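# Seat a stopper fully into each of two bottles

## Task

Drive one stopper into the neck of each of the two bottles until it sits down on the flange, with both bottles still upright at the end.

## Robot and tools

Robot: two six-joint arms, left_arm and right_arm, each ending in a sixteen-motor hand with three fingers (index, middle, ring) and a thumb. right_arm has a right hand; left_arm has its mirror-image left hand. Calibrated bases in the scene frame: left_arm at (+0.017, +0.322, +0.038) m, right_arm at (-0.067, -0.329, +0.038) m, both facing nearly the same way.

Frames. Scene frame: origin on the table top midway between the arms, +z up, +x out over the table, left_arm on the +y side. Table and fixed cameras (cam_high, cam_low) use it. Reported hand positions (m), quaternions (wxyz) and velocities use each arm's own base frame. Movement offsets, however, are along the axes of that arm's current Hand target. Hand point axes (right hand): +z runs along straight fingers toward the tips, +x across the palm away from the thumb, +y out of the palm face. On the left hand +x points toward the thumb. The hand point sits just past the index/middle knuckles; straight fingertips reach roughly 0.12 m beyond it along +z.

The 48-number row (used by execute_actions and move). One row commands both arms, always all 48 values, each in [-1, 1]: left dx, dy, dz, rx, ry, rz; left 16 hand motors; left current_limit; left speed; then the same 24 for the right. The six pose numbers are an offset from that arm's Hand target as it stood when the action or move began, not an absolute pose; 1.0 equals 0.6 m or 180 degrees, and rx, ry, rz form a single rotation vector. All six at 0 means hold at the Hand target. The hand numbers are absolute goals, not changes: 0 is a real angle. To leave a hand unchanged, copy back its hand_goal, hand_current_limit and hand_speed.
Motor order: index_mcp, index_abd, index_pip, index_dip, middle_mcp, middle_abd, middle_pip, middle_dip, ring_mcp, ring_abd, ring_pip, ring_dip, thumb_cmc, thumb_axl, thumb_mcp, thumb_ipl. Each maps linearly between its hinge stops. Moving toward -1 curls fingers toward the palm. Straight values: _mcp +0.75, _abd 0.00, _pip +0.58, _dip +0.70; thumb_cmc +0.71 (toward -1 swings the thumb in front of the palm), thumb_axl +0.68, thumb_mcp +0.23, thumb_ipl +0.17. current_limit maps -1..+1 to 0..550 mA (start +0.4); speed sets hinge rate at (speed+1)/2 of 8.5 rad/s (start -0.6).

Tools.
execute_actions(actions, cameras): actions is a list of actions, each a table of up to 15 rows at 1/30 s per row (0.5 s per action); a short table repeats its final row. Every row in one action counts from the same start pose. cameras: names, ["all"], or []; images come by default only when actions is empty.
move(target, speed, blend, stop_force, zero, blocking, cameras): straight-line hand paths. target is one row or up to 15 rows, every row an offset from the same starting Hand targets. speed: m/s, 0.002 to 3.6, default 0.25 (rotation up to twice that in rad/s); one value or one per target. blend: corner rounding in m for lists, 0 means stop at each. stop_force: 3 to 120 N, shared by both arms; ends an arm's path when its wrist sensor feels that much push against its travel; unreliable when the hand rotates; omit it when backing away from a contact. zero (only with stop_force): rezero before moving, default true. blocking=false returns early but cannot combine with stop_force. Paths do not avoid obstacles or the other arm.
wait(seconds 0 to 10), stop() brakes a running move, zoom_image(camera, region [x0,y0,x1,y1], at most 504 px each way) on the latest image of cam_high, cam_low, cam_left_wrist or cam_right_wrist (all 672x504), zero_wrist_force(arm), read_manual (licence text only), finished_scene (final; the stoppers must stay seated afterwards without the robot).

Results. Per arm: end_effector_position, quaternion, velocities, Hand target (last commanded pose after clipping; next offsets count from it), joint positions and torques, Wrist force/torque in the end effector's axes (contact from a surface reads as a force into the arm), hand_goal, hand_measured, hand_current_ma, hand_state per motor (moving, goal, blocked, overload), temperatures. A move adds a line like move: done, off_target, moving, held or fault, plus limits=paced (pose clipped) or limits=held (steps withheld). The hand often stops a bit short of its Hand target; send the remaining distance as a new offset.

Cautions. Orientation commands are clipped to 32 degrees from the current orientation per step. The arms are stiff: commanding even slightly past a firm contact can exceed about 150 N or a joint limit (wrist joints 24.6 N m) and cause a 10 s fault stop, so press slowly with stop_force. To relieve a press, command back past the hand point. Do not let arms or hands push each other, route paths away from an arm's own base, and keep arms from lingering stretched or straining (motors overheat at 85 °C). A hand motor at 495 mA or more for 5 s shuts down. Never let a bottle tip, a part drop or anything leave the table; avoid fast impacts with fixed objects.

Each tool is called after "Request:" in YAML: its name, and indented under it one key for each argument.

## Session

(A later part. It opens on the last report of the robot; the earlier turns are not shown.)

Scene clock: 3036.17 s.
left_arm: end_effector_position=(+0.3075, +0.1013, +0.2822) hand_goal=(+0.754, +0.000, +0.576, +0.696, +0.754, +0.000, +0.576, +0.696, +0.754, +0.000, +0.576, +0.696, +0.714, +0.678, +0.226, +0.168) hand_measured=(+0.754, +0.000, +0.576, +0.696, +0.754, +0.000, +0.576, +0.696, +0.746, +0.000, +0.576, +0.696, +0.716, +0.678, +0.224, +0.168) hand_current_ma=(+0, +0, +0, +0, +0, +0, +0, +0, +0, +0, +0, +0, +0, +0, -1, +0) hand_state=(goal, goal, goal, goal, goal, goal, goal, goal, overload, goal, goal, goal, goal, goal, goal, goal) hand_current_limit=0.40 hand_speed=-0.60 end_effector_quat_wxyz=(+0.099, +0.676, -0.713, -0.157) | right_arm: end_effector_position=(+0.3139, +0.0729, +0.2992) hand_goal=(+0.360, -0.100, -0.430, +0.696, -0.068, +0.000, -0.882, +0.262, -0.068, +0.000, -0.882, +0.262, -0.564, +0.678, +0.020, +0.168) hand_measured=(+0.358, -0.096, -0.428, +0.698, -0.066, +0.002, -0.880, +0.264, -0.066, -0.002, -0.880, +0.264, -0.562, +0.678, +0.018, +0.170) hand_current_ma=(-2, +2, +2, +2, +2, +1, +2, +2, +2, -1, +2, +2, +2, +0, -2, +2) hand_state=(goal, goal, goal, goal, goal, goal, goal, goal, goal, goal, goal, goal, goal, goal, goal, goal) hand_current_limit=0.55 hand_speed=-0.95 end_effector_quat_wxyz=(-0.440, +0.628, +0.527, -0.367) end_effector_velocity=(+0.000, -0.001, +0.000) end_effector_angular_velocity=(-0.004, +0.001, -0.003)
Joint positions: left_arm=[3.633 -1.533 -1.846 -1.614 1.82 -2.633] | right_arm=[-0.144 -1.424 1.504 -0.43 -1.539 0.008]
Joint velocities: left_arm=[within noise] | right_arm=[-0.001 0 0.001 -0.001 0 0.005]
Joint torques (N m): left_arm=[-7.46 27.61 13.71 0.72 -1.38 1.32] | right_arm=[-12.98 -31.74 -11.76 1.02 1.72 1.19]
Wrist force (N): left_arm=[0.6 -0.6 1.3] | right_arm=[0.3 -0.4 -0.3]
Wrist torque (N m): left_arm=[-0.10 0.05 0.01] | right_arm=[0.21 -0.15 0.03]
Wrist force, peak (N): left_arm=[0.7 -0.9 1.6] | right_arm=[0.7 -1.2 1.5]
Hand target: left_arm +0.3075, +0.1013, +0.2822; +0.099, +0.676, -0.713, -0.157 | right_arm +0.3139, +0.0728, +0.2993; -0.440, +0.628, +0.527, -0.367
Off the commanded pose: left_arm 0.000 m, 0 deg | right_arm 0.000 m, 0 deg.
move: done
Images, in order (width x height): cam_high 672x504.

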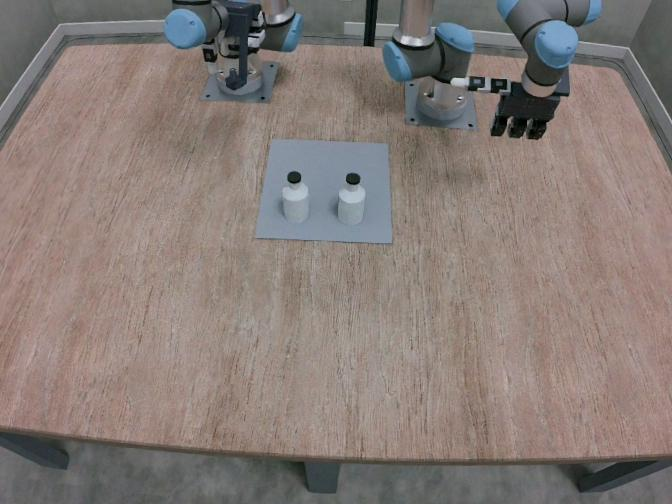

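Request:
move:
  target:
    - [0,0,0,0,0,0,0.754,0,0.576,0.696,0.754,0,0.576,0.696,0.754,0,0.576,0.696,0.714,0.678,0.226,0.168,0.4,-0.6,0.058,-0.025,-0.0813,-0.321,0.269,0.384,0.2,0,-0.431,0.3,0.75,0.0,0.58,0.7,-0.068,0,-0.883,0.261,-0.666,0.678,0.0,0.168,0.55,-0.6]
    - [0,0,0,0,0,0,0.754,0,0.576,0.696,0.754,0,0.576,0.696,0.754,0,0.576,0.696,0.714,0.678,0.226,0.168,0.4,-0.6,0.4645,0.0757,-0.2598,-0.321,0.269,0.384,0.2,0,-0.431,0.3,0.75,0.0,0.58,0.7,-0.068,0,-0.883,0.261,-0.666,0.678,0.0,0.168,0.55,-0.6]
  speed: 0.3
  blend: [0.05,0]
  cameras: ["all"]

Request:
zoom_image:
  camera: "cam_high"
  region: [323, 125, 383, 195]

Request:
zoom_image:
  camera: "cam_low"
  region: [372, 235, 422, 280]

Scene clock: 3059.97 s.
left_arm: end_effector_position=(+0.3075, +0.1013, +0.2822) hand_goal=(+0.754, +0.000, +0.576, +0.696, +0.754, +0.000, +0.576, +0.696, +0.754, +0.000, +0.576, +0.696, +0.714, +0.678, +0.226, +0.168) hand_measured=(+0.754, +0.000, +0.576, +0.696, +0.754, +0.000, +0.576, +0.696, +0.746, +0.000, +0.576, +0.696, +0.716, +0.678, +0.224, +0.168) hand_current_ma=(+0, +0, +0, +0, +0, +0, +0, +0, +0, +0, +0, +0, +0, +0, -1, +0) hand_state=(goal, goal, goal, goal, goal, goal, goal, goal, overload, goal, goal, goal, goal, goal, goal, goal) hand_current_limit=0.40 hand_speed=-0.60 end_effector_quat_wxyz=(+0.099, +0.676, -0.713, -0.157) | right_arm: end_effector_position=(+0.5223, +0.3186, +0.3109) hand_goal=(+0.200, +0.000, -0.430, +0.300, +0.750, +0.000, +0.580, +0.700, -0.068, +0.000, -0.882, +0.262, -0.666, +0.678, +0.000, +0.168) hand_measured=(+0.204, -0.002, -0.428, +0.304, +0.748, +0.002, +0.578, +0.698, -0.064, -0.002, -0.880, +0.264, -0.664, +0.678, -0.002, +0.168) hand_current_ma=(+5, -2, +2, +3, -2, +1, -2, -2, +5, -1, +2, +2, +1, +0, -2, +1) hand_state=(goal, goal, goal, goal, goal, goal, goal, goal, goal, goal, goal, goal, goal, goal, goal, goal) hand_current_limit=0.55 hand_speed=-0.60 end_effector_quat_wxyz=(-0.001, +1.000, -0.001, +0.001)
Joint positions: left_arm=[3.633 -1.533 -1.846 -1.614 1.82 -2.633] | right_arm=[0.439 -1.153 1.179 -1.6 -1.57 2.011]
Joint torques (N m): left_arm=[-7.16 28.9 14.28 0.8 -1.26 1.6] | right_arm=[-13.35 -33.52 -25.54 -3.89 -1.11 -0.76]
Wrist force (N): left_arm=[0.6 -0.6 0.7] | right_arm=[-0.1 -1.5 0.4]
Wrist torque (N m): left_arm=[-0.04 0.04 0.01] | right_arm=[-0.16 -0.11 0.02]
Wrist force, peak (N): left_arm=[0.7 -0.9 1.4] | right_arm=[1.4 -3.6 0.4]
Hand target: left_arm +0.3075, +0.1013, +0.2822; +0.099, +0.676, -0.713, -0.157 | right_arm +0.5224, +0.3186, +0.3108; -0.001, +1.000, -0.001, +0.001
Off the commanded pose: left_arm 0.000 m, 0 deg | right_arm 0.000 m, 0 deg.
move: done
camera_calibration:
cam_left_wrist: T_world_to_cam=[[0.667166, 0.716978, -0.202067, -0.248986], [0.709641, -0.529269, 0.465064, -0.336539], [0.226493, -0.45367, -0.861907, 0.343101], [0, 0, 0, 1]] pos_world=[0.327227, 0.156053, 0.401921]
cam_right_wrist: T_world_to_cam=[[-0.808262, -0.588523, -0.0188046, 0.656554], [-0.431124, 0.569739, 0.699664, -0.217756], [-0.401055, 0.573619, -0.714225, 0.375629], [0, 0, 0, 1]] pos_world=[0.587435, 0.294993, 0.432986]

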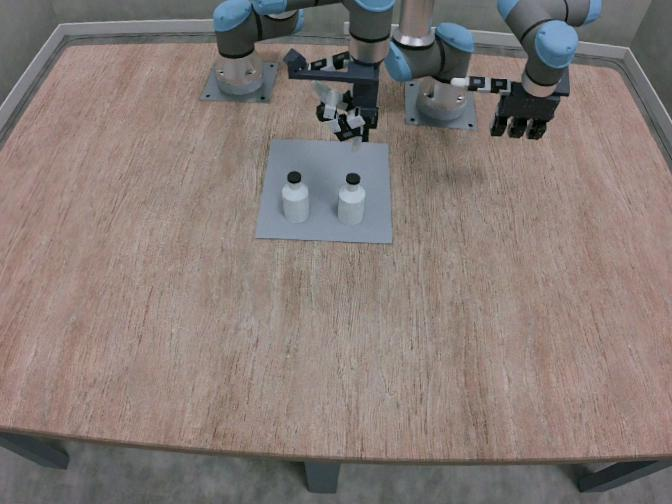

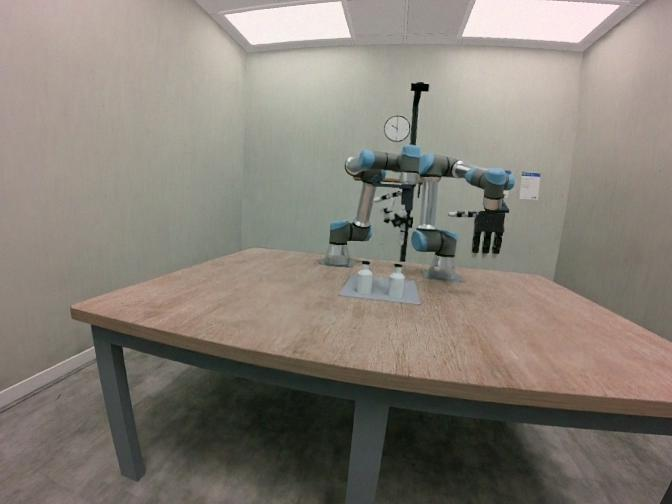

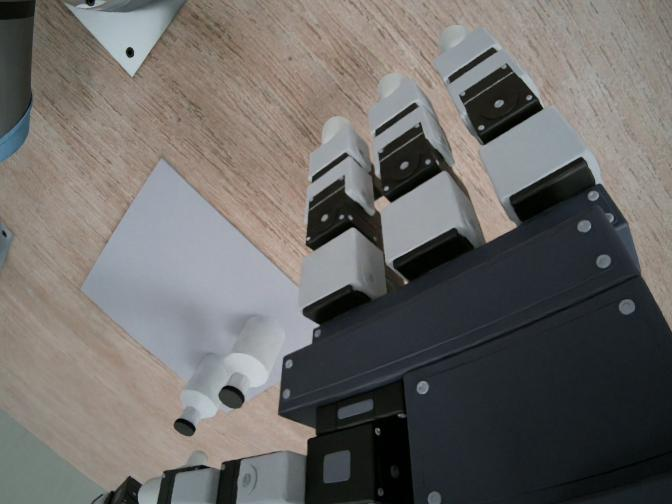

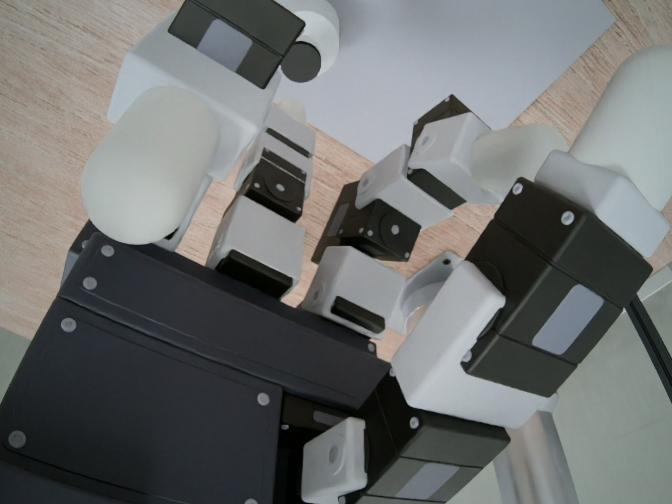

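Scaled by 7.200.

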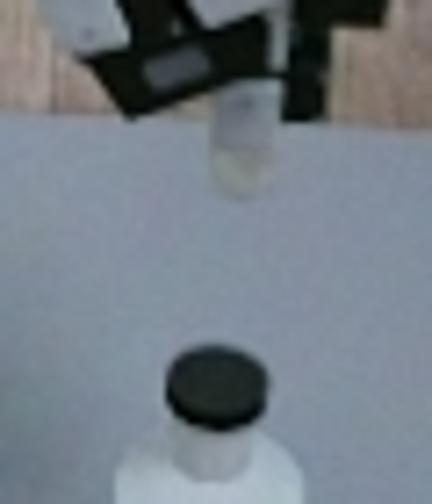

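Scaled by 10.080.

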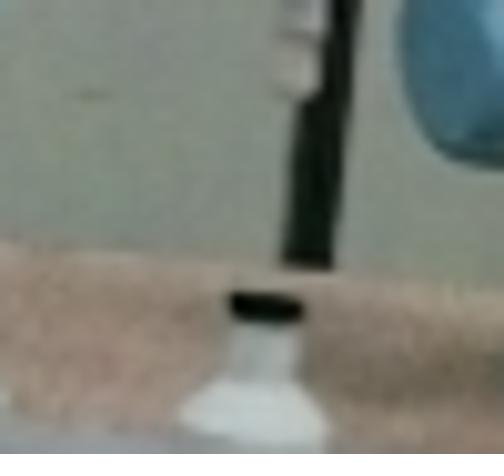

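Request:
move:
  target: [0,0,0,0,0,0,0.754,0,0.576,0.696,0.754,0,0.576,0.696,0.754,0,0.576,0.696,0.714,0.678,0.226,0.168,0.4,-0.6,0.0017,0.0058,0.1133,0,0,0,0.2,0,-0.431,0.3,0.75,0.0,0.58,0.7,-0.068,0,-0.883,0.261,-0.666,0.678,0.0,0.168,0.55,-0.6]
  speed: 0.1
  cameras: ["cam_high", "cam_low"]

Request:
zoom_image:
  camera: "cam_high"
  region: [333, 160, 373, 190]

Request:
zoom_image:
  camera: "cam_low"
  region: [382, 250, 412, 275]

Scene clock: 3080.40 s.
left_arm: end_effector_position=(+0.3075, +0.1013, +0.2822) hand_goal=(+0.754, +0.000, +0.576, +0.696, +0.754, +0.000, +0.576, +0.696, +0.754, +0.000, +0.576, +0.696, +0.714, +0.678, +0.226, +0.168) hand_measured=(+0.754, +0.000, +0.576, +0.696, +0.754, +0.000, +0.576, +0.696, +0.746, +0.000, +0.576, +0.696, +0.716, +0.678, +0.224, +0.168) hand_current_ma=(+0, +0, +0, +0, +0, +0, +0, +0, +0, +0, +0, +0, +0, +0, -1, +0) hand_state=(goal, goal, goal, goal, goal, goal, goal, goal, overload, goal, goal, goal, goal, goal, goal, goal) hand_current_limit=0.40 hand_speed=-0.60 end_effector_quat_wxyz=(+0.099, +0.676, -0.713, -0.157) | right_arm: end_effector_position=(+0.5236, +0.3153, +0.2428) hand_goal=(+0.200, +0.000, -0.430, +0.300, +0.750, +0.000, +0.580, +0.700, -0.068, +0.000, -0.882, +0.262, -0.666, +0.678, +0.000, +0.168) hand_measured=(+0.204, -0.002, -0.428, +0.304, +0.748, +0.002, +0.578, +0.698, -0.064, -0.002, -0.880, +0.264, -0.664, +0.678, -0.002, +0.168) hand_current_ma=(+5, -2, +2, +3, -2, +1, -2, -2, +5, -1, +2, +2, +1, +0, -3, +1) hand_state=(goal, goal, goal, goal, goal, goal, goal, goal, goal, goal, goal, goal, goal, goal, goal, goal) hand_current_limit=0.55 hand_speed=-0.60 end_effector_quat_wxyz=(-0.001, +1.000, -0.001, +0.001)
Joint positions: left_arm=[3.633 -1.533 -1.846 -1.614 1.82 -2.633] | right_arm=[0.434 -1.136 1.33 -1.768 -1.57 2.006]
Joint torques (N m): left_arm=[-7.21 28.69 14.82 0.74 -1.35 1.79] | right_arm=[-4.98 -50.91 -22.49 -1.93 0.92 -0.09]
Wrist force (N): left_arm=[0.8 -0.5 1.2] | right_arm=[-0.1 -1.6 0.2]
Wrist torque (N m): left_arm=[-0.08 0.02 0.03] | right_arm=[-0.16 -0.11 0.01]
Wrist force, peak (N): left_arm=[0.7 -1.0 1.4] | right_arm=[-0.2 -1.7 1.3]
Hand target: left_arm +0.3075, +0.1013, +0.2822; +0.099, +0.676, -0.713, -0.157 | right_arm +0.5236, +0.3153, +0.2429; -0.001, +1.000, -0.001, +0.001
Off the commanded pose: left_arm 0.000 m, 0 deg | right_arm 0.000 m, 0 deg.
move: done
Images, in order (width x height): cam_high 672x504, cam_low 672x504.

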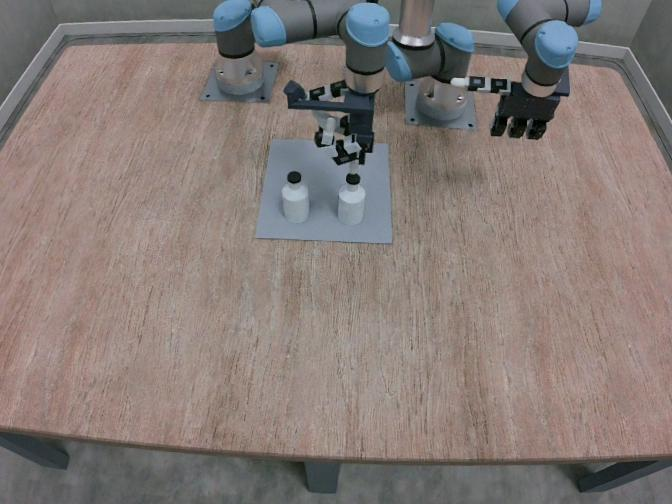

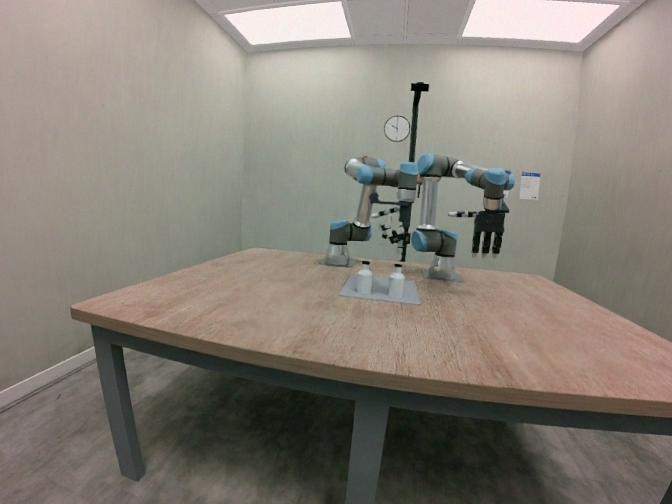

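Scaled by 12.600.

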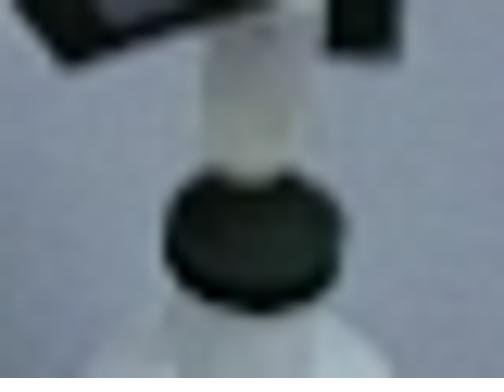

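Scaled by 16.800.

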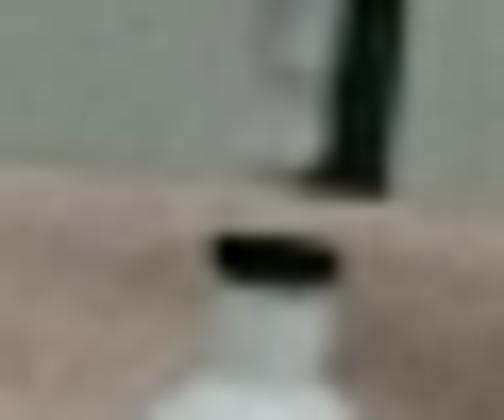

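Request:
move:
  target: [0,0,0,0,0,0,0.754,0,0.576,0.696,0.754,0,0.576,0.696,0.754,0,0.576,0.696,0.714,0.678,0.226,0.168,0.4,-0.6,0,0,0.055,0,0,0,0.2,0,-0.431,0.3,0.75,0.0,0.58,0.7,-0.068,0,-0.883,0.261,-0.666,0.678,0.0,0.168,0.55,-0.6]
  speed: 0.015
  stop_force: 15
  cameras: ["cam_high", "cam_low"]

Request:
zoom_image:
  camera: "cam_high"
  region: [333, 160, 373, 190]

Request:
zoom_image:
  camera: "cam_low"
  region: [382, 250, 412, 275]

Scene clock: 3093.03 s.
left_arm: end_effector_position=(+0.3075, +0.1013, +0.2822) hand_goal=(+0.754, +0.000, +0.576, +0.696, +0.754, +0.000, +0.576, +0.696, +0.754, +0.000, +0.576, +0.696, +0.714, +0.678, +0.226, +0.168) hand_measured=(+0.754, +0.000, +0.576, +0.696, +0.754, +0.000, +0.576, +0.696, +0.746, +0.000, +0.576, +0.696, +0.716, +0.678, +0.224, +0.168) hand_current_ma=(+0, +0, +0, +0, +0, +0, +0, +0, +0, +0, +0, +0, +0, +0, -1, +0) hand_state=(goal, goal, goal, goal, goal, goal, goal, goal, overload, goal, goal, goal, goal, goal, goal, goal) hand_current_limit=0.40 hand_speed=-0.60 end_effector_quat_wxyz=(+0.099, +0.676, -0.713, -0.157) | right_arm: end_effector_position=(+0.5237, +0.3153, +0.2249) hand_goal=(+0.200, +0.000, -0.430, +0.300, +0.750, +0.000, +0.580, +0.700, -0.068, +0.000, -0.882, +0.262, -0.666, +0.678, +0.000, +0.168) hand_measured=(+0.204, -0.002, -0.428, +0.304, +0.744, +0.002, +0.578, +0.698, -0.064, -0.002, -0.880, +0.264, -0.664, +0.678, -0.002, +0.168) hand_current_ma=(+5, -2, +2, +3, -7, +1, -2, -2, +5, -1, +2, +2, +1, +0, -3, +1) hand_state=(goal, goal, goal, goal, goal, goal, goal, goal, goal, goal, goal, goal, goal, goal, goal, goal) hand_current_limit=0.55 hand_speed=-0.60 end_effector_quat_wxyz=(-0.001, +1.000, -0.001, +0.001)
Joint positions: left_arm=[3.633 -1.533 -1.846 -1.614 1.82 -2.633] | right_arm=[0.434 -1.127 1.364 -1.81 -1.57 2.006]
Joint torques (N m): left_arm=[-6.33 27.27 13.78 1.01 -1.31 2.03] | right_arm=[10.48 -43.49 -21.72 -1.96 -1.86 1.16]
Wrist force (N): left_arm=[0.3 -0.8 1.0] | right_arm=[-0.2 -1.7 -13.0]
Wrist torque (N m): left_arm=[-0.10 0.08 -0.01] | right_arm=[0.84 0.20 0.00]
Wrist force, peak (N): left_arm=[0.9 -1.0 1.3] | right_arm=[-0.4 -1.8 -20.3]
Hand target: left_arm +0.3075, +0.1013, +0.2822; +0.099, +0.676, -0.713, -0.157 | right_arm +0.5237, +0.3153, +0.2249; -0.001, +1.000, -0.001, +0.001 (not the last commanded pose)
Off the commanded pose: left_arm 0.000 m, 0 deg | right_arm 0.015 m, 0 deg.
move: contact (right_arm)
Images, in order (width x height): cam_high 672x504, cam_low 672x504.

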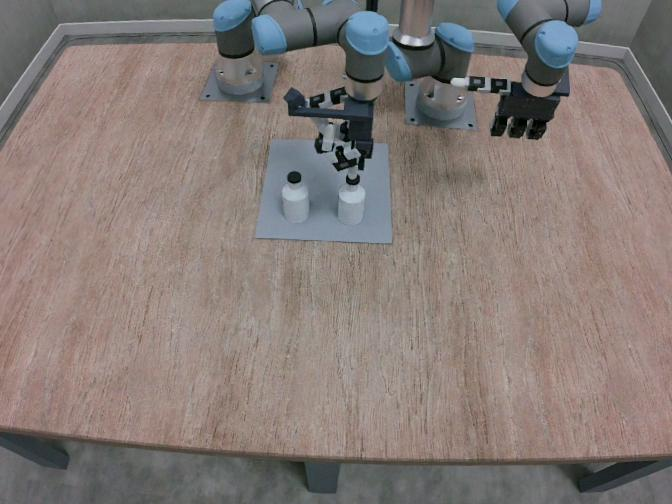

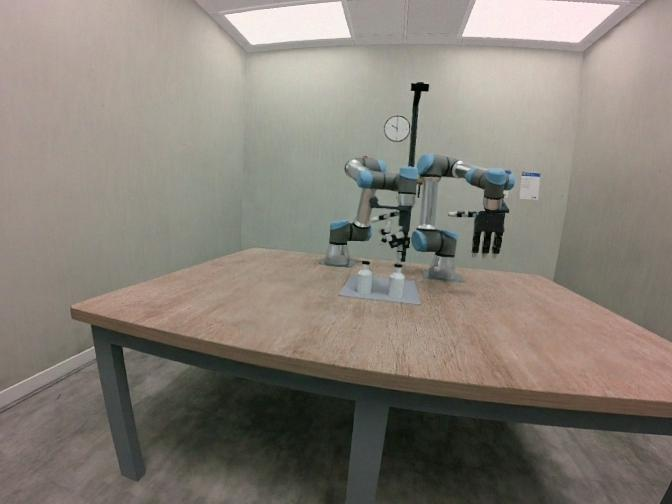

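Scaled by 12.600.

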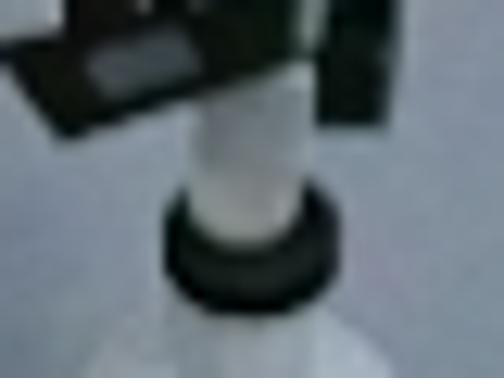

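Scaled by 16.800.

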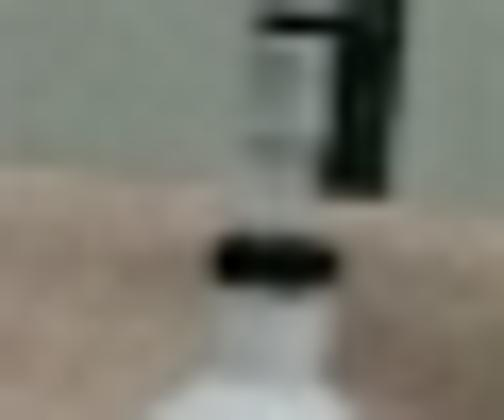

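Request:
move:
  target: [0,0,0,0,0,0,0.754,0,0.576,0.696,0.754,0,0.576,0.696,0.754,0,0.576,0.696,0.714,0.678,0.226,0.168,0.4,-0.6,0,0,0.025,0,0,0,0.2,0,-0.431,0.3,0.75,0.0,0.58,0.7,-0.068,0,-0.883,0.261,-0.666,0.678,0.0,0.168,0.55,-0.6]
  speed: 0.008
  stop_force: 30
  zero: false

Request:
move:
  target: [0,0,0,0,0,0,0.754,0,0.576,0.696,0.754,0,0.576,0.696,0.754,0,0.576,0.696,0.714,0.678,0.226,0.168,0.4,-0.6,0,0,0.025,0,0,0,0.2,0,-0.431,0.3,0.75,0.0,0.58,0.7,-0.068,0,-0.883,0.261,-0.666,0.678,0.0,0.168,0.55,-0.6]
  speed: 0.008
  stop_force: 50
  zero: false
  cameras: ["cam_high", "cam_low"]

Request:
zoom_image:
  camera: "cam_high"
  region: [333, 160, 373, 190]

Request:
zoom_image:
  camera: "cam_low"
  region: [382, 250, 412, 275]

Scene clock: 3105.10 s.
left_arm: end_effector_position=(+0.3075, +0.1013, +0.2822) hand_goal=(+0.754, +0.000, +0.576, +0.696, +0.754, +0.000, +0.576, +0.696, +0.754, +0.000, +0.576, +0.696, +0.714, +0.678, +0.226, +0.168) hand_measured=(+0.754, +0.000, +0.576, +0.696, +0.754, +0.000, +0.576, +0.696, +0.746, +0.000, +0.576, +0.696, +0.716, +0.678, +0.224, +0.168) hand_current_ma=(+0, +0, +0, +0, +0, +0, +0, +0, +0, +0, +0, +0, +0, +0, -1, +0) hand_state=(goal, goal, goal, goal, goal, goal, goal, goal, overload, goal, goal, goal, goal, goal, goal, goal) hand_current_limit=0.40 hand_speed=-0.60 end_effector_quat_wxyz=(+0.099, +0.676, -0.713, -0.157) | right_arm: end_effector_position=(+0.5237, +0.3154, +0.2234) hand_goal=(+0.200, +0.000, -0.430, +0.300, +0.750, +0.000, +0.580, +0.700, -0.068, +0.000, -0.882, +0.262, -0.666, +0.678, +0.000, +0.168) hand_measured=(+0.204, -0.002, -0.428, +0.304, +0.744, +0.002, +0.578, +0.698, -0.064, -0.002, -0.880, +0.264, -0.664, +0.678, -0.002, +0.168) hand_current_ma=(+5, -2, +2, +3, -8, +1, -2, -2, +5, -1, +2, +2, +1, +0, -3, +1) hand_state=(goal, goal, goal, goal, goal, goal, goal, goal, goal, goal, goal, goal, goal, goal, goal, goal) hand_current_limit=0.55 hand_speed=-0.60 end_effector_quat_wxyz=(-0.001, +1.000, -0.001, +0.001)
Joint positions: left_arm=[3.633 -1.533 -1.846 -1.614 1.82 -2.633] | right_arm=[0.434 -1.126 1.367 -1.815 -1.57 2.006]
Joint torques (N m): left_arm=[-5.74 28.17 14.86 0.87 -1.27 2.02] | right_arm=[5.76 -31.93 -14.45 1.78 -1.67 0.89]
Wrist force (N): left_arm=[0.4 -0.9 1.1] | right_arm=[0.2 -2.1 -28.7]
Wrist torque (N m): left_arm=[-0.12 0.07 0.00] | right_arm=[2.05 0.52 0.03]
Wrist force, peak (N): left_arm=[0.5 -1.0 1.4] | right_arm=[0.0 -2.1 -33.2]
Hand target: left_arm +0.3075, +0.1013, +0.2822; +0.099, +0.676, -0.713, -0.157 | right_arm +0.5237, +0.3154, +0.2234; -0.001, +1.000, -0.001, +0.001 (not the last commanded pose)
Off the commanded pose: left_arm 0.000 m, 0 deg | right_arm 0.014 m, 0 deg.
move: contact (right_arm)

Scene clock: 3106.33 s.
left_arm: end_effector_position=(+0.3075, +0.1013, +0.2822) hand_goal=(+0.754, +0.000, +0.576, +0.696, +0.754, +0.000, +0.576, +0.696, +0.754, +0.000, +0.576, +0.696, +0.714, +0.678, +0.226, +0.168) hand_measured=(+0.754, +0.000, +0.576, +0.696, +0.754, +0.000, +0.576, +0.696, +0.746, +0.000, +0.576, +0.696, +0.716, +0.678, +0.224, +0.168) hand_current_ma=(+0, +0, +0, +0, +0, +0, +0, +0, +0, +0, +0, +0, +0, +0, -1, +0) hand_state=(goal, goal, goal, goal, goal, goal, goal, goal, overload, goal, goal, goal, goal, goal, goal, goal) hand_current_limit=0.40 hand_speed=-0.60 end_effector_quat_wxyz=(+0.099, +0.676, -0.713, -0.157) | right_arm: end_effector_position=(+0.5238, +0.3154, +0.2219) hand_goal=(+0.200, +0.000, -0.430, +0.300, +0.750, +0.000, +0.580, +0.700, -0.068, +0.000, -0.882, +0.262, -0.666, +0.678, +0.000, +0.168) hand_measured=(+0.204, -0.002, -0.428, +0.304, +0.744, +0.004, +0.578, +0.698, -0.064, -0.002, -0.880, +0.264, -0.664, +0.678, -0.002, +0.168) hand_current_ma=(+5, -2, +2, +3, -8, +3, -2, -2, +5, -1, +2, +2, +1, +0, -3, +1) hand_state=(goal, goal, goal, goal, goal, goal, goal, goal, goal, goal, goal, goal, goal, goal, goal, goal) hand_current_limit=0.55 hand_speed=-0.60 end_effector_quat_wxyz=(-0.001, +1.000, -0.001, +0.002)
Joint positions: left_arm=[3.633 -1.533 -1.846 -1.614 1.82 -2.633] | right_arm=[0.434 -1.126 1.369 -1.819 -1.57 2.006]
Joint torques (N m): left_arm=[-5.5 27.83 15.19 0.97 -1.41 2.07] | right_arm=[5.83 -17.97 -4.69 3.86 -1.74 0.85]
Wrist force (N): left_arm=[0.3 -0.4 0.8] | right_arm=[0.0 -2.4 -50.8]
Wrist torque (N m): left_arm=[-0.03 0.08 -0.02] | right_arm=[3.77 1.02 0.00]
Wrist force, peak (N): left_arm=[0.8 -0.5 1.8] | right_arm=[-0.2 -2.5 -54.6]
Hand target: left_arm +0.3075, +0.1013, +0.2822; +0.099, +0.676, -0.713, -0.157 | right_arm +0.5238, +0.3154, +0.2219; -0.001, +1.000, -0.001, +0.002 (not the last commanded pose)
Off the commanded pose: left_arm 0.000 m, 0 deg | right_arm 0.013 m, 0 deg.
move: contact (right_arm)
Images, in order (width x height): cam_high 672x504, cam_low 672x504.

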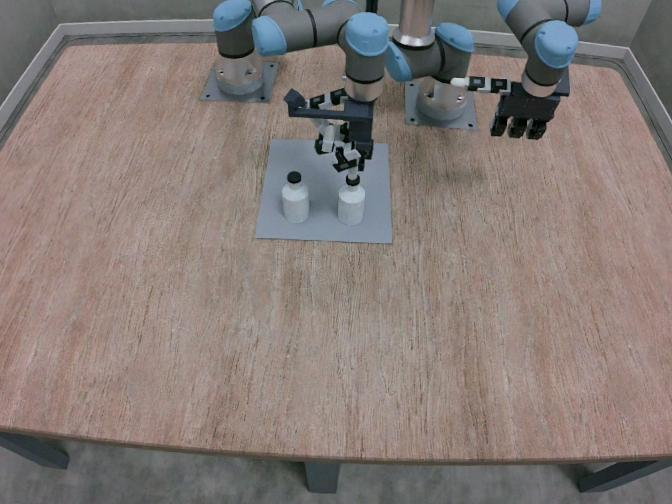

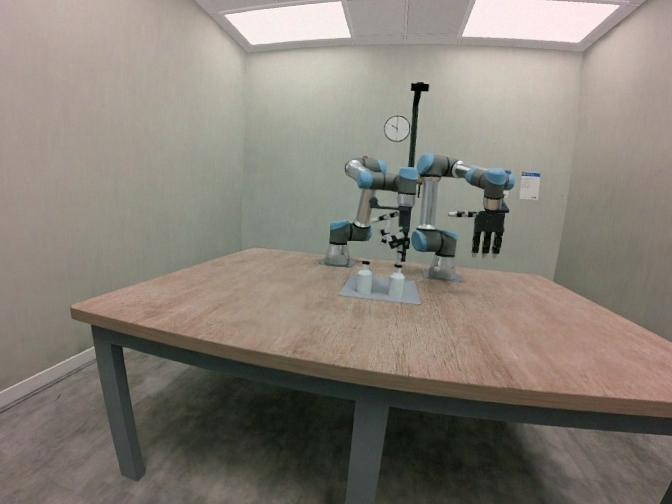

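Scaled by 12.600.

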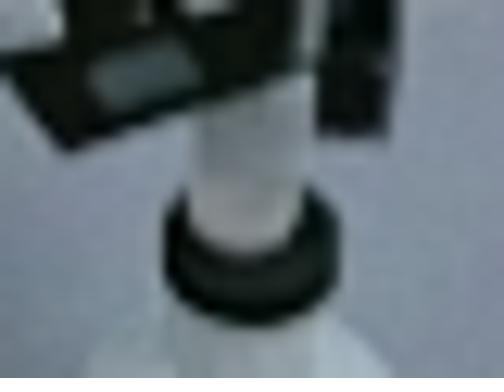

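Scaled by 16.800.

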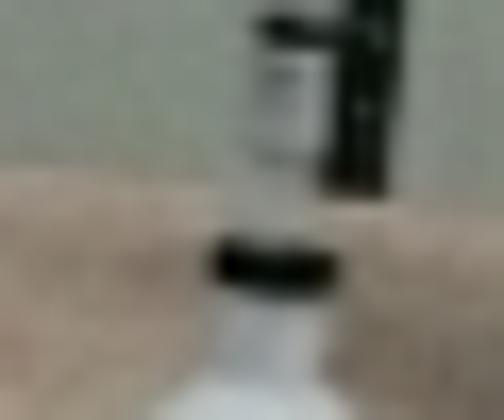

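Request:
move:
  target: [0,0,0,0,0,0,0.754,0,0.576,0.696,0.754,0,0.576,0.696,0.754,0,0.576,0.696,0.714,0.678,0.226,0.168,0.4,-0.6,0,0,-0.012,0,0,0,0.2,0,-0.431,0.3,0.75,0.0,0.58,0.7,-0.068,0,-0.883,0.261,-0.666,0.678,0.0,0.168,0.55,-0.6]
  speed: 0.03
  cameras: ["cam_high", "cam_low"]

Request:
move:
  target: [0,0,0,0,0,0,0.754,0,0.576,0.696,0.754,0,0.576,0.696,0.754,0,0.576,0.696,0.714,0.678,0.226,0.168,0.4,-0.6,0,0,0.04,0,0,0,0.2,0,-0.431,0.3,0.75,0.0,0.58,0.7,-0.068,0,-0.883,0.261,-0.666,0.678,0.0,0.168,0.55,-0.6]
  speed: 0.015
  stop_force: 15

Request:
move:
  target: [0,0,0,0,0,0,0.754,0,0.576,0.696,0.754,0,0.576,0.696,0.754,0,0.576,0.696,0.714,0.678,0.226,0.168,0.4,-0.6,0,0,0.025,0,0,0,0.2,0,-0.431,0.3,0.75,0.0,0.58,0.7,-0.068,0,-0.883,0.261,-0.666,0.678,0.0,0.168,0.55,-0.6]
  speed: 0.008
  stop_force: 50
  zero: false

Scene clock: 3116.33 s.
left_arm: end_effector_position=(+0.3075, +0.1013, +0.2822) hand_goal=(+0.754, +0.000, +0.576, +0.696, +0.754, +0.000, +0.576, +0.696, +0.754, +0.000, +0.576, +0.696, +0.714, +0.678, +0.226, +0.168) hand_measured=(+0.754, +0.000, +0.576, +0.696, +0.754, +0.000, +0.576, +0.696, +0.746, +0.000, +0.576, +0.696, +0.716, +0.678, +0.224, +0.168) hand_current_ma=(+0, +0, +0, +0, +0, +0, +0, +0, +0, +0, +0, +0, +0, +0, -1, +0) hand_state=(goal, goal, goal, goal, goal, goal, goal, goal, overload, goal, goal, goal, goal, goal, goal, goal) hand_current_limit=0.40 hand_speed=-0.60 end_effector_quat_wxyz=(+0.099, +0.676, -0.713, -0.157) | right_arm: end_effector_position=(+0.5238, +0.3154, +0.2292) hand_goal=(+0.200, +0.000, -0.430, +0.300, +0.750, +0.000, +0.580, +0.700, -0.068, +0.000, -0.882, +0.262, -0.666, +0.678, +0.000, +0.168) hand_measured=(+0.204, -0.002, -0.428, +0.304, +0.746, -0.002, +0.578, +0.698, -0.064, -0.002, -0.880, +0.264, -0.664, +0.678, -0.002, +0.168) hand_current_ma=(+5, -2, +2, +3, -4, -1, -1, -2, +5, -1, +2, +2, +1, +0, -3, +1) hand_state=(goal, goal, goal, goal, goal, goal, goal, goal, goal, goal, goal, goal, goal, goal, goal, goal) hand_current_limit=0.55 hand_speed=-0.60 end_effector_quat_wxyz=(-0.001, +1.000, -0.001, +0.002)
Joint positions: left_arm=[3.633 -1.533 -1.846 -1.614 1.82 -2.633] | right_arm=[0.434 -1.13 1.357 -1.802 -1.57 2.006]
Joint torques (N m): left_arm=[-6.64 28.16 15.33 1.02 -1.27 2.05] | right_arm=[4.22 -46.33 -17.35 -3.63 -1.87 0.36]
Wrist force (N): left_arm=[0.3 -0.9 1.0] | right_arm=[-0.5 -1.6 0.0]
Wrist torque (N m): left_arm=[-0.10 0.08 0.00] | right_arm=[-0.14 -0.06 -0.02]
Wrist force, peak (N): left_arm=[0.7 -1.0 1.5] | right_arm=[0.0 -2.7 -51.3]
Hand target: left_arm +0.3075, +0.1013, +0.2822; +0.099, +0.676, -0.713, -0.157 | right_arm +0.5238, +0.3154, +0.2291; -0.001, +1.000, -0.001, +0.002
Off the commanded pose: left_arm 0.000 m, 0 deg | right_arm 0.000 m, 0 deg.
move: done
Images, in order (width x height): cam_high 672x504, cam_low 672x504.

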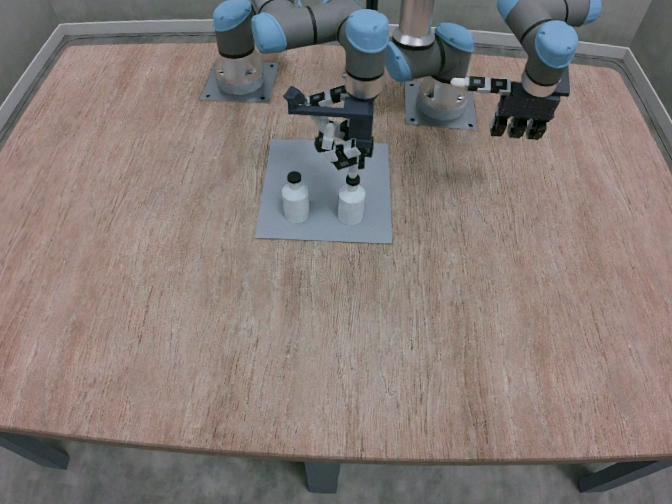

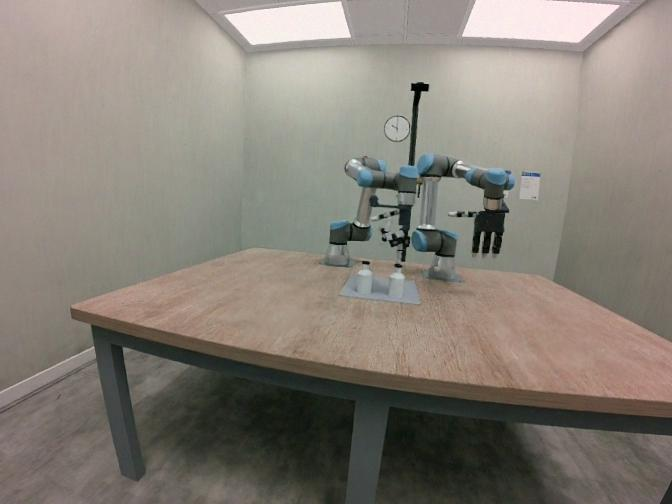

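Scene clock: 3117.67 s.
left_arm: end_effector_position=(+0.3075, +0.1013, +0.2822) hand_goal=(+0.754, +0.000, +0.576, +0.696, +0.754, +0.000, +0.576, +0.696, +0.754, +0.000, +0.576, +0.696, +0.714, +0.678, +0.226, +0.168) hand_measured=(+0.754, +0.000, +0.576, +0.696, +0.754, +0.000, +0.576, +0.696, +0.746, +0.000, +0.576, +0.696, +0.716, +0.678, +0.224, +0.168) hand_current_ma=(+0, +0, +0, +0, +0, +0, +0, +0, +0, +0, +0, +0, +0, +0, -1, +0) hand_state=(goal, goal, goal, goal, goal, goal, goal, goal, overload, goal, goal, goal, goal, goal, goal, goal) hand_current_limit=0.40 hand_speed=-0.60 end_effector_quat_wxyz=(+0.099, +0.676, -0.713, -0.157) | right_arm: end_effector_position=(+0.5238, +0.3154, +0.2238) hand_goal=(+0.200, +0.000, -0.430, +0.300, +0.750, +0.000, +0.580, +0.700, -0.068, +0.000, -0.882, +0.262, -0.666, +0.678, +0.000, +0.168) hand_measured=(+0.204, -0.002, -0.428, +0.304, +0.746, +0.000, +0.578, +0.698, -0.064, -0.002, -0.880, +0.264, -0.664, +0.678, -0.002, +0.168) hand_current_ma=(+5, -2, +2, +3, -5, +0, -1, -2, +5, -1, +2, +2, +1, +0, -3, +1) hand_state=(goal, goal, goal, goal, goal, goal, goal, goal, goal, goal, goal, goal, goal, goal, goal, goal) hand_current_limit=0.55 hand_speed=-0.60 end_effector_quat_wxyz=(-0.001, +1.000, -0.001, +0.002)
Joint positions: left_arm=[3.633 -1.533 -1.846 -1.614 1.82 -2.633] | right_arm=[0.434 -1.127 1.366 -1.815 -1.57 2.006]
Joint torques (N m): left_arm=[-5.44 28.22 14.32 0.94 -1.24 2.04] | right_arm=[5.63 -40.5 -21.06 -1.64 -1.62 0.27]
Wrist force (N): left_arm=[0.3 -0.5 0.9] | right_arm=[-0.1 -1.8 -16.2]
Wrist torque (N m): left_arm=[-0.05 0.08 -0.02] | right_arm=[1.10 0.28 0.01]
Wrist force, peak (N): left_arm=[0.8 -0.6 1.5] | right_arm=[-0.3 -1.8 -22.9]
Hand target: left_arm +0.3075, +0.1013, +0.2822; +0.099, +0.676, -0.713, -0.157 | right_arm +0.5238, +0.3154, +0.2238; -0.001, +1.000, -0.001, +0.002 (not the last commanded pose)
Off the commanded pose: left_arm 0.000 m, 0 deg | right_arm 0.019 m, 0 deg.
move: contact (right_arm)

Scene clock: 3118.93 s.
left_arm: end_effector_position=(+0.3075, +0.1013, +0.2822) hand_goal=(+0.754, +0.000, +0.576, +0.696, +0.754, +0.000, +0.576, +0.696, +0.754, +0.000, +0.576, +0.696, +0.714, +0.678, +0.226, +0.168) hand_measured=(+0.754, +0.000, +0.576, +0.696, +0.754, +0.000, +0.576, +0.696, +0.746, +0.000, +0.576, +0.696, +0.716, +0.678, +0.224, +0.168) hand_current_ma=(+0, +0, +0, +0, +0, +0, +0, +0, +0, +0, +0, +0, +0, +0, -1, +0) hand_state=(goal, goal, goal, goal, goal, goal, goal, goal, overload, goal, goal, goal, goal, goal, goal, goal) hand_current_limit=0.40 hand_speed=-0.60 end_effector_quat_wxyz=(+0.099, +0.676, -0.713, -0.157) | right_arm: end_effector_position=(+0.5239, +0.3155, +0.2218) hand_goal=(+0.200, +0.000, -0.430, +0.300, +0.750, +0.000, +0.580, +0.700, -0.068, +0.000, -0.882, +0.262, -0.666, +0.678, +0.000, +0.168) hand_measured=(+0.204, -0.002, -0.428, +0.304, +0.744, +0.006, +0.578, +0.698, -0.064, -0.002, -0.880, +0.264, -0.664, +0.678, -0.002, +0.168) hand_current_ma=(+5, -2, +2, +3, -8, +4, -1, -2, +5, -1, +2, +2, +1, +0, -3, +1) hand_state=(goal, goal, goal, goal, goal, goal, goal, goal, goal, goal, goal, goal, goal, goal, goal, goal) hand_current_limit=0.55 hand_speed=-0.60 end_effector_quat_wxyz=(-0.002, +1.000, -0.001, +0.002)
Joint positions: left_arm=[3.633 -1.533 -1.846 -1.614 1.82 -2.633] | right_arm=[0.434 -1.126 1.37 -1.82 -1.57 2.006]
Joint torques (N m): left_arm=[-4.34 28.69 15.35 0.99 -1.43 2.1] | right_arm=[4.63 -17.14 -5.5 4.08 -1.78 0.41]
Wrist force (N): left_arm=[0.6 -0.6 1.7] | right_arm=[-0.2 -2.8 -52.4]
Wrist torque (N m): left_arm=[-0.12 0.06 0.01] | right_arm=[3.84 1.06 -0.02]
Wrist force, peak (N): left_arm=[0.8 -0.9 1.5] | right_arm=[-0.1 -2.6 -56.4]
Hand target: left_arm +0.3075, +0.1013, +0.2822; +0.099, +0.676, -0.713, -0.157 | right_arm +0.5239, +0.3155, +0.2218; -0.002, +1.000, -0.001, +0.002 (not the last commanded pose)
Off the commanded pose: left_arm 0.000 m, 0 deg | right_arm 0.013 m, 0 deg.
move: contact (right_arm)

Request:
move:
  target: [0,0,0,0,0,0,0.754,0,0.576,0.696,0.754,0,0.576,0.696,0.754,0,0.576,0.696,0.714,0.678,0.226,0.168,0.4,-0.6,0,0,-0.07,0,0,0,0.2,0,-0.431,0.3,0.75,0.0,0.58,0.7,-0.068,0,-0.883,0.261,-0.666,0.678,0.0,0.168,0.55,-0.6]
  speed: 0.06
  cameras: ["all"]

Request:
zoom_image:
  camera: "cam_high"
  region: [333, 165, 373, 195]

Request:
zoom_image:
  camera: "cam_high"
  region: [273, 165, 313, 195]

Request:
zoom_image:
  camera: "cam_low"
  region: [352, 252, 412, 302]

Request:
zoom_image:
  camera: "cam_left_wrist"
  region: [170, 310, 290, 440]

Scene clock: 3130.93 s.
left_arm: end_effector_position=(+0.3075, +0.1013, +0.2822) hand_goal=(+0.754, +0.000, +0.576, +0.696, +0.754, +0.000, +0.576, +0.696, +0.754, +0.000, +0.576, +0.696, +0.714, +0.678, +0.226, +0.168) hand_measured=(+0.754, +0.000, +0.576, +0.696, +0.754, +0.000, +0.576, +0.696, +0.746, +0.000, +0.576, +0.696, +0.716, +0.678, +0.224, +0.168) hand_current_ma=(+0, +0, +0, +0, +0, +0, +0, +0, +0, +0, +0, +0, +0, +0, -1, +0) hand_state=(goal, goal, goal, goal, goal, goal, goal, goal, overload, goal, goal, goal, goal, goal, goal, goal) hand_current_limit=0.40 hand_speed=-0.60 end_effector_quat_wxyz=(+0.099, +0.676, -0.713, -0.157) | right_arm: end_effector_position=(+0.5237, +0.3154, +0.2639) hand_goal=(+0.200, +0.000, -0.430, +0.300, +0.750, +0.000, +0.580, +0.700, -0.068, +0.000, -0.882, +0.262, -0.666, +0.678, +0.000, +0.168) hand_measured=(+0.204, -0.002, -0.428, +0.304, +0.746, +0.000, +0.578, +0.698, -0.064, -0.002, -0.880, +0.264, -0.664, +0.678, -0.002, +0.168) hand_current_ma=(+5, -2, +2, +3, -4, +0, -1, -2, +5, -1, +2, +2, +1, +0, -3, +1) hand_state=(goal, goal, goal, goal, goal, goal, goal, goal, goal, goal, goal, goal, goal, goal, goal, goal) hand_current_limit=0.55 hand_speed=-0.60 end_effector_quat_wxyz=(-0.002, +1.000, -0.001, +0.002)
Joint positions: left_arm=[3.633 -1.533 -1.846 -1.614 1.82 -2.633] | right_arm=[0.434 -1.146 1.29 -1.721 -1.57 2.006]
Joint torques (N m): left_arm=[-4.63 28.19 14.89 0.98 -1.37 2.03] | right_arm=[-8.41 -32.76 -12.78 -3.9 -1.67 -1.68]
Wrist force (N): left_arm=[0.7 -0.8 1.0] | right_arm=[-0.3 -1.9 0.3]
Wrist torque (N m): left_arm=[-0.10 0.03 0.02] | right_arm=[-0.21 -0.10 -0.01]
Wrist force, peak (N): left_arm=[0.8 -0.8 1.5] | right_arm=[-0.1 -2.6 -52.7]
Hand target: left_arm +0.3075, +0.1013, +0.2822; +0.099, +0.676, -0.713, -0.157 | right_arm +0.5237, +0.3153, +0.2638; -0.002, +1.000, -0.001, +0.002
Off the commanded pose: left_arm 0.000 m, 0 deg | right_arm 0.000 m, 0 deg.
move: done
camera_calibration:
cam_left_wrist: T_world_to_cam=[[0.667166, 0.716978, -0.202067, -0.248986], [0.709641, -0.529269, 0.465064, -0.336539], [0.226493, -0.45367, -0.861907, 0.343101], [0, 0, 0, 1]] pos_world=[0.327227, 0.156053, 0.401921]
cam_right_wrist: T_world_to_cam=[[-0.808267, -0.58843, -0.0213015, 0.6555], [-0.432682, 0.569016, 0.699291, -0.181339], [-0.399363, 0.57443, -0.71452, 0.343486], [0, 0, 0, 1]] pos_world=[0.588533, 0.291592, 0.386199]

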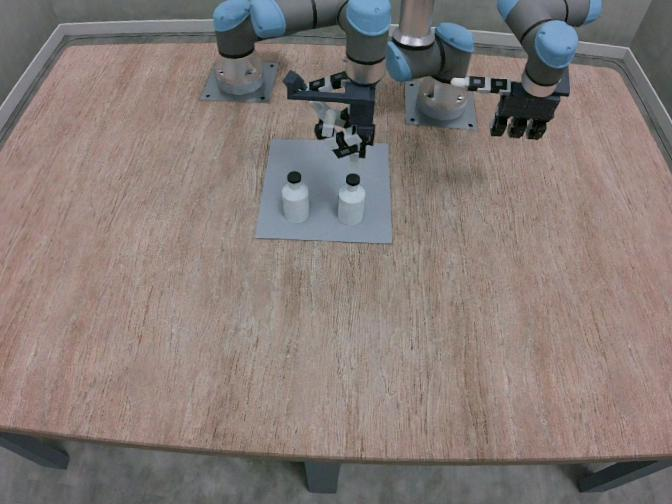

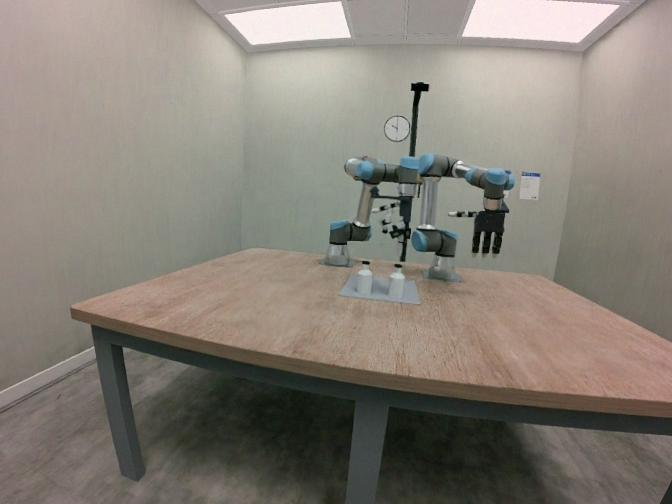

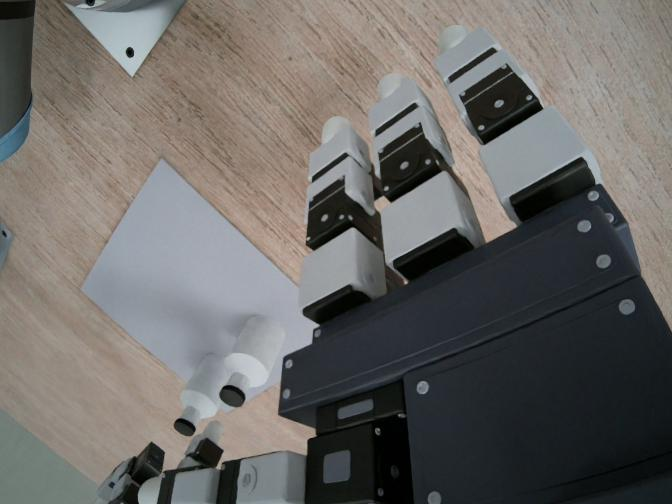

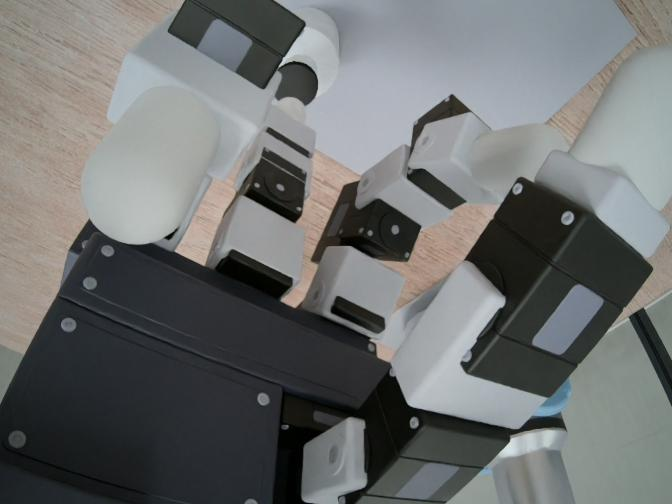

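Scaled by 12.600.

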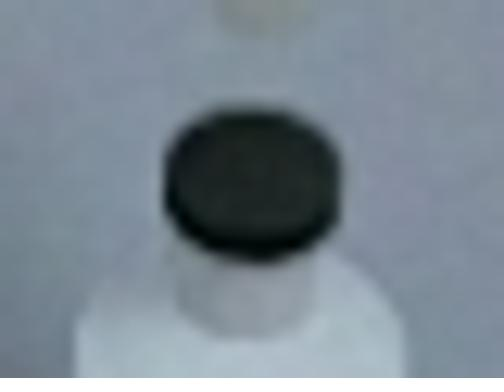

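Scaled by 12.600.

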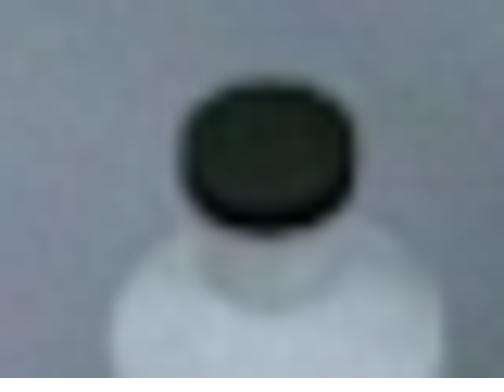

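Scaled by 8.400.

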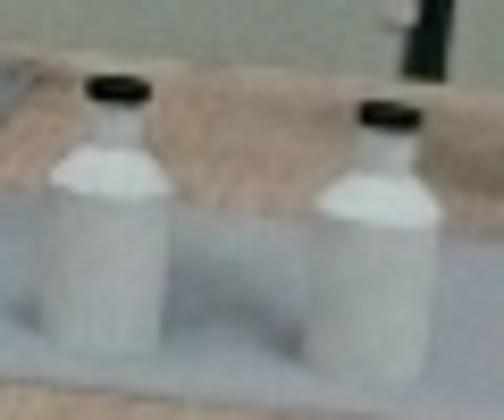

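Scaled by 3.877 from the camera's 672x504 image, which has a finer 960x720 frame.

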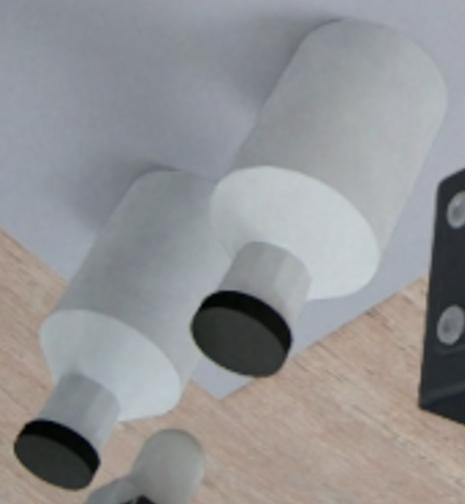

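Request:
zoom_image:
  camera: "cam_left_wrist"
  region: [214, 350, 264, 410]

Request:
zoom_image:
  camera: "cam_left_wrist"
  region: [168, 385, 218, 445]

Scaled by 8.400 from the camera's 672x504 image, which has a finer 960x720 frame.

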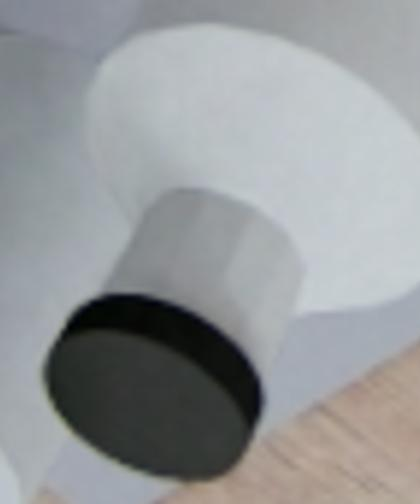

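Scaled by 8.400 from the camera's 672x504 image, which has a finer 960x720 frame.

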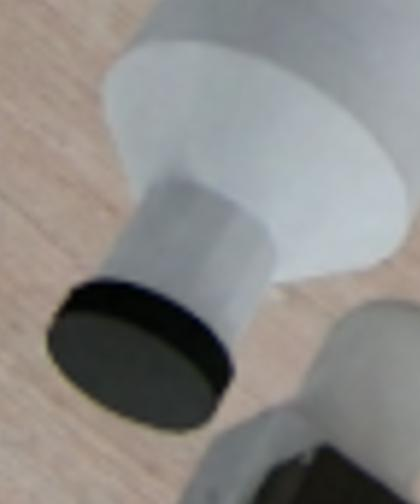

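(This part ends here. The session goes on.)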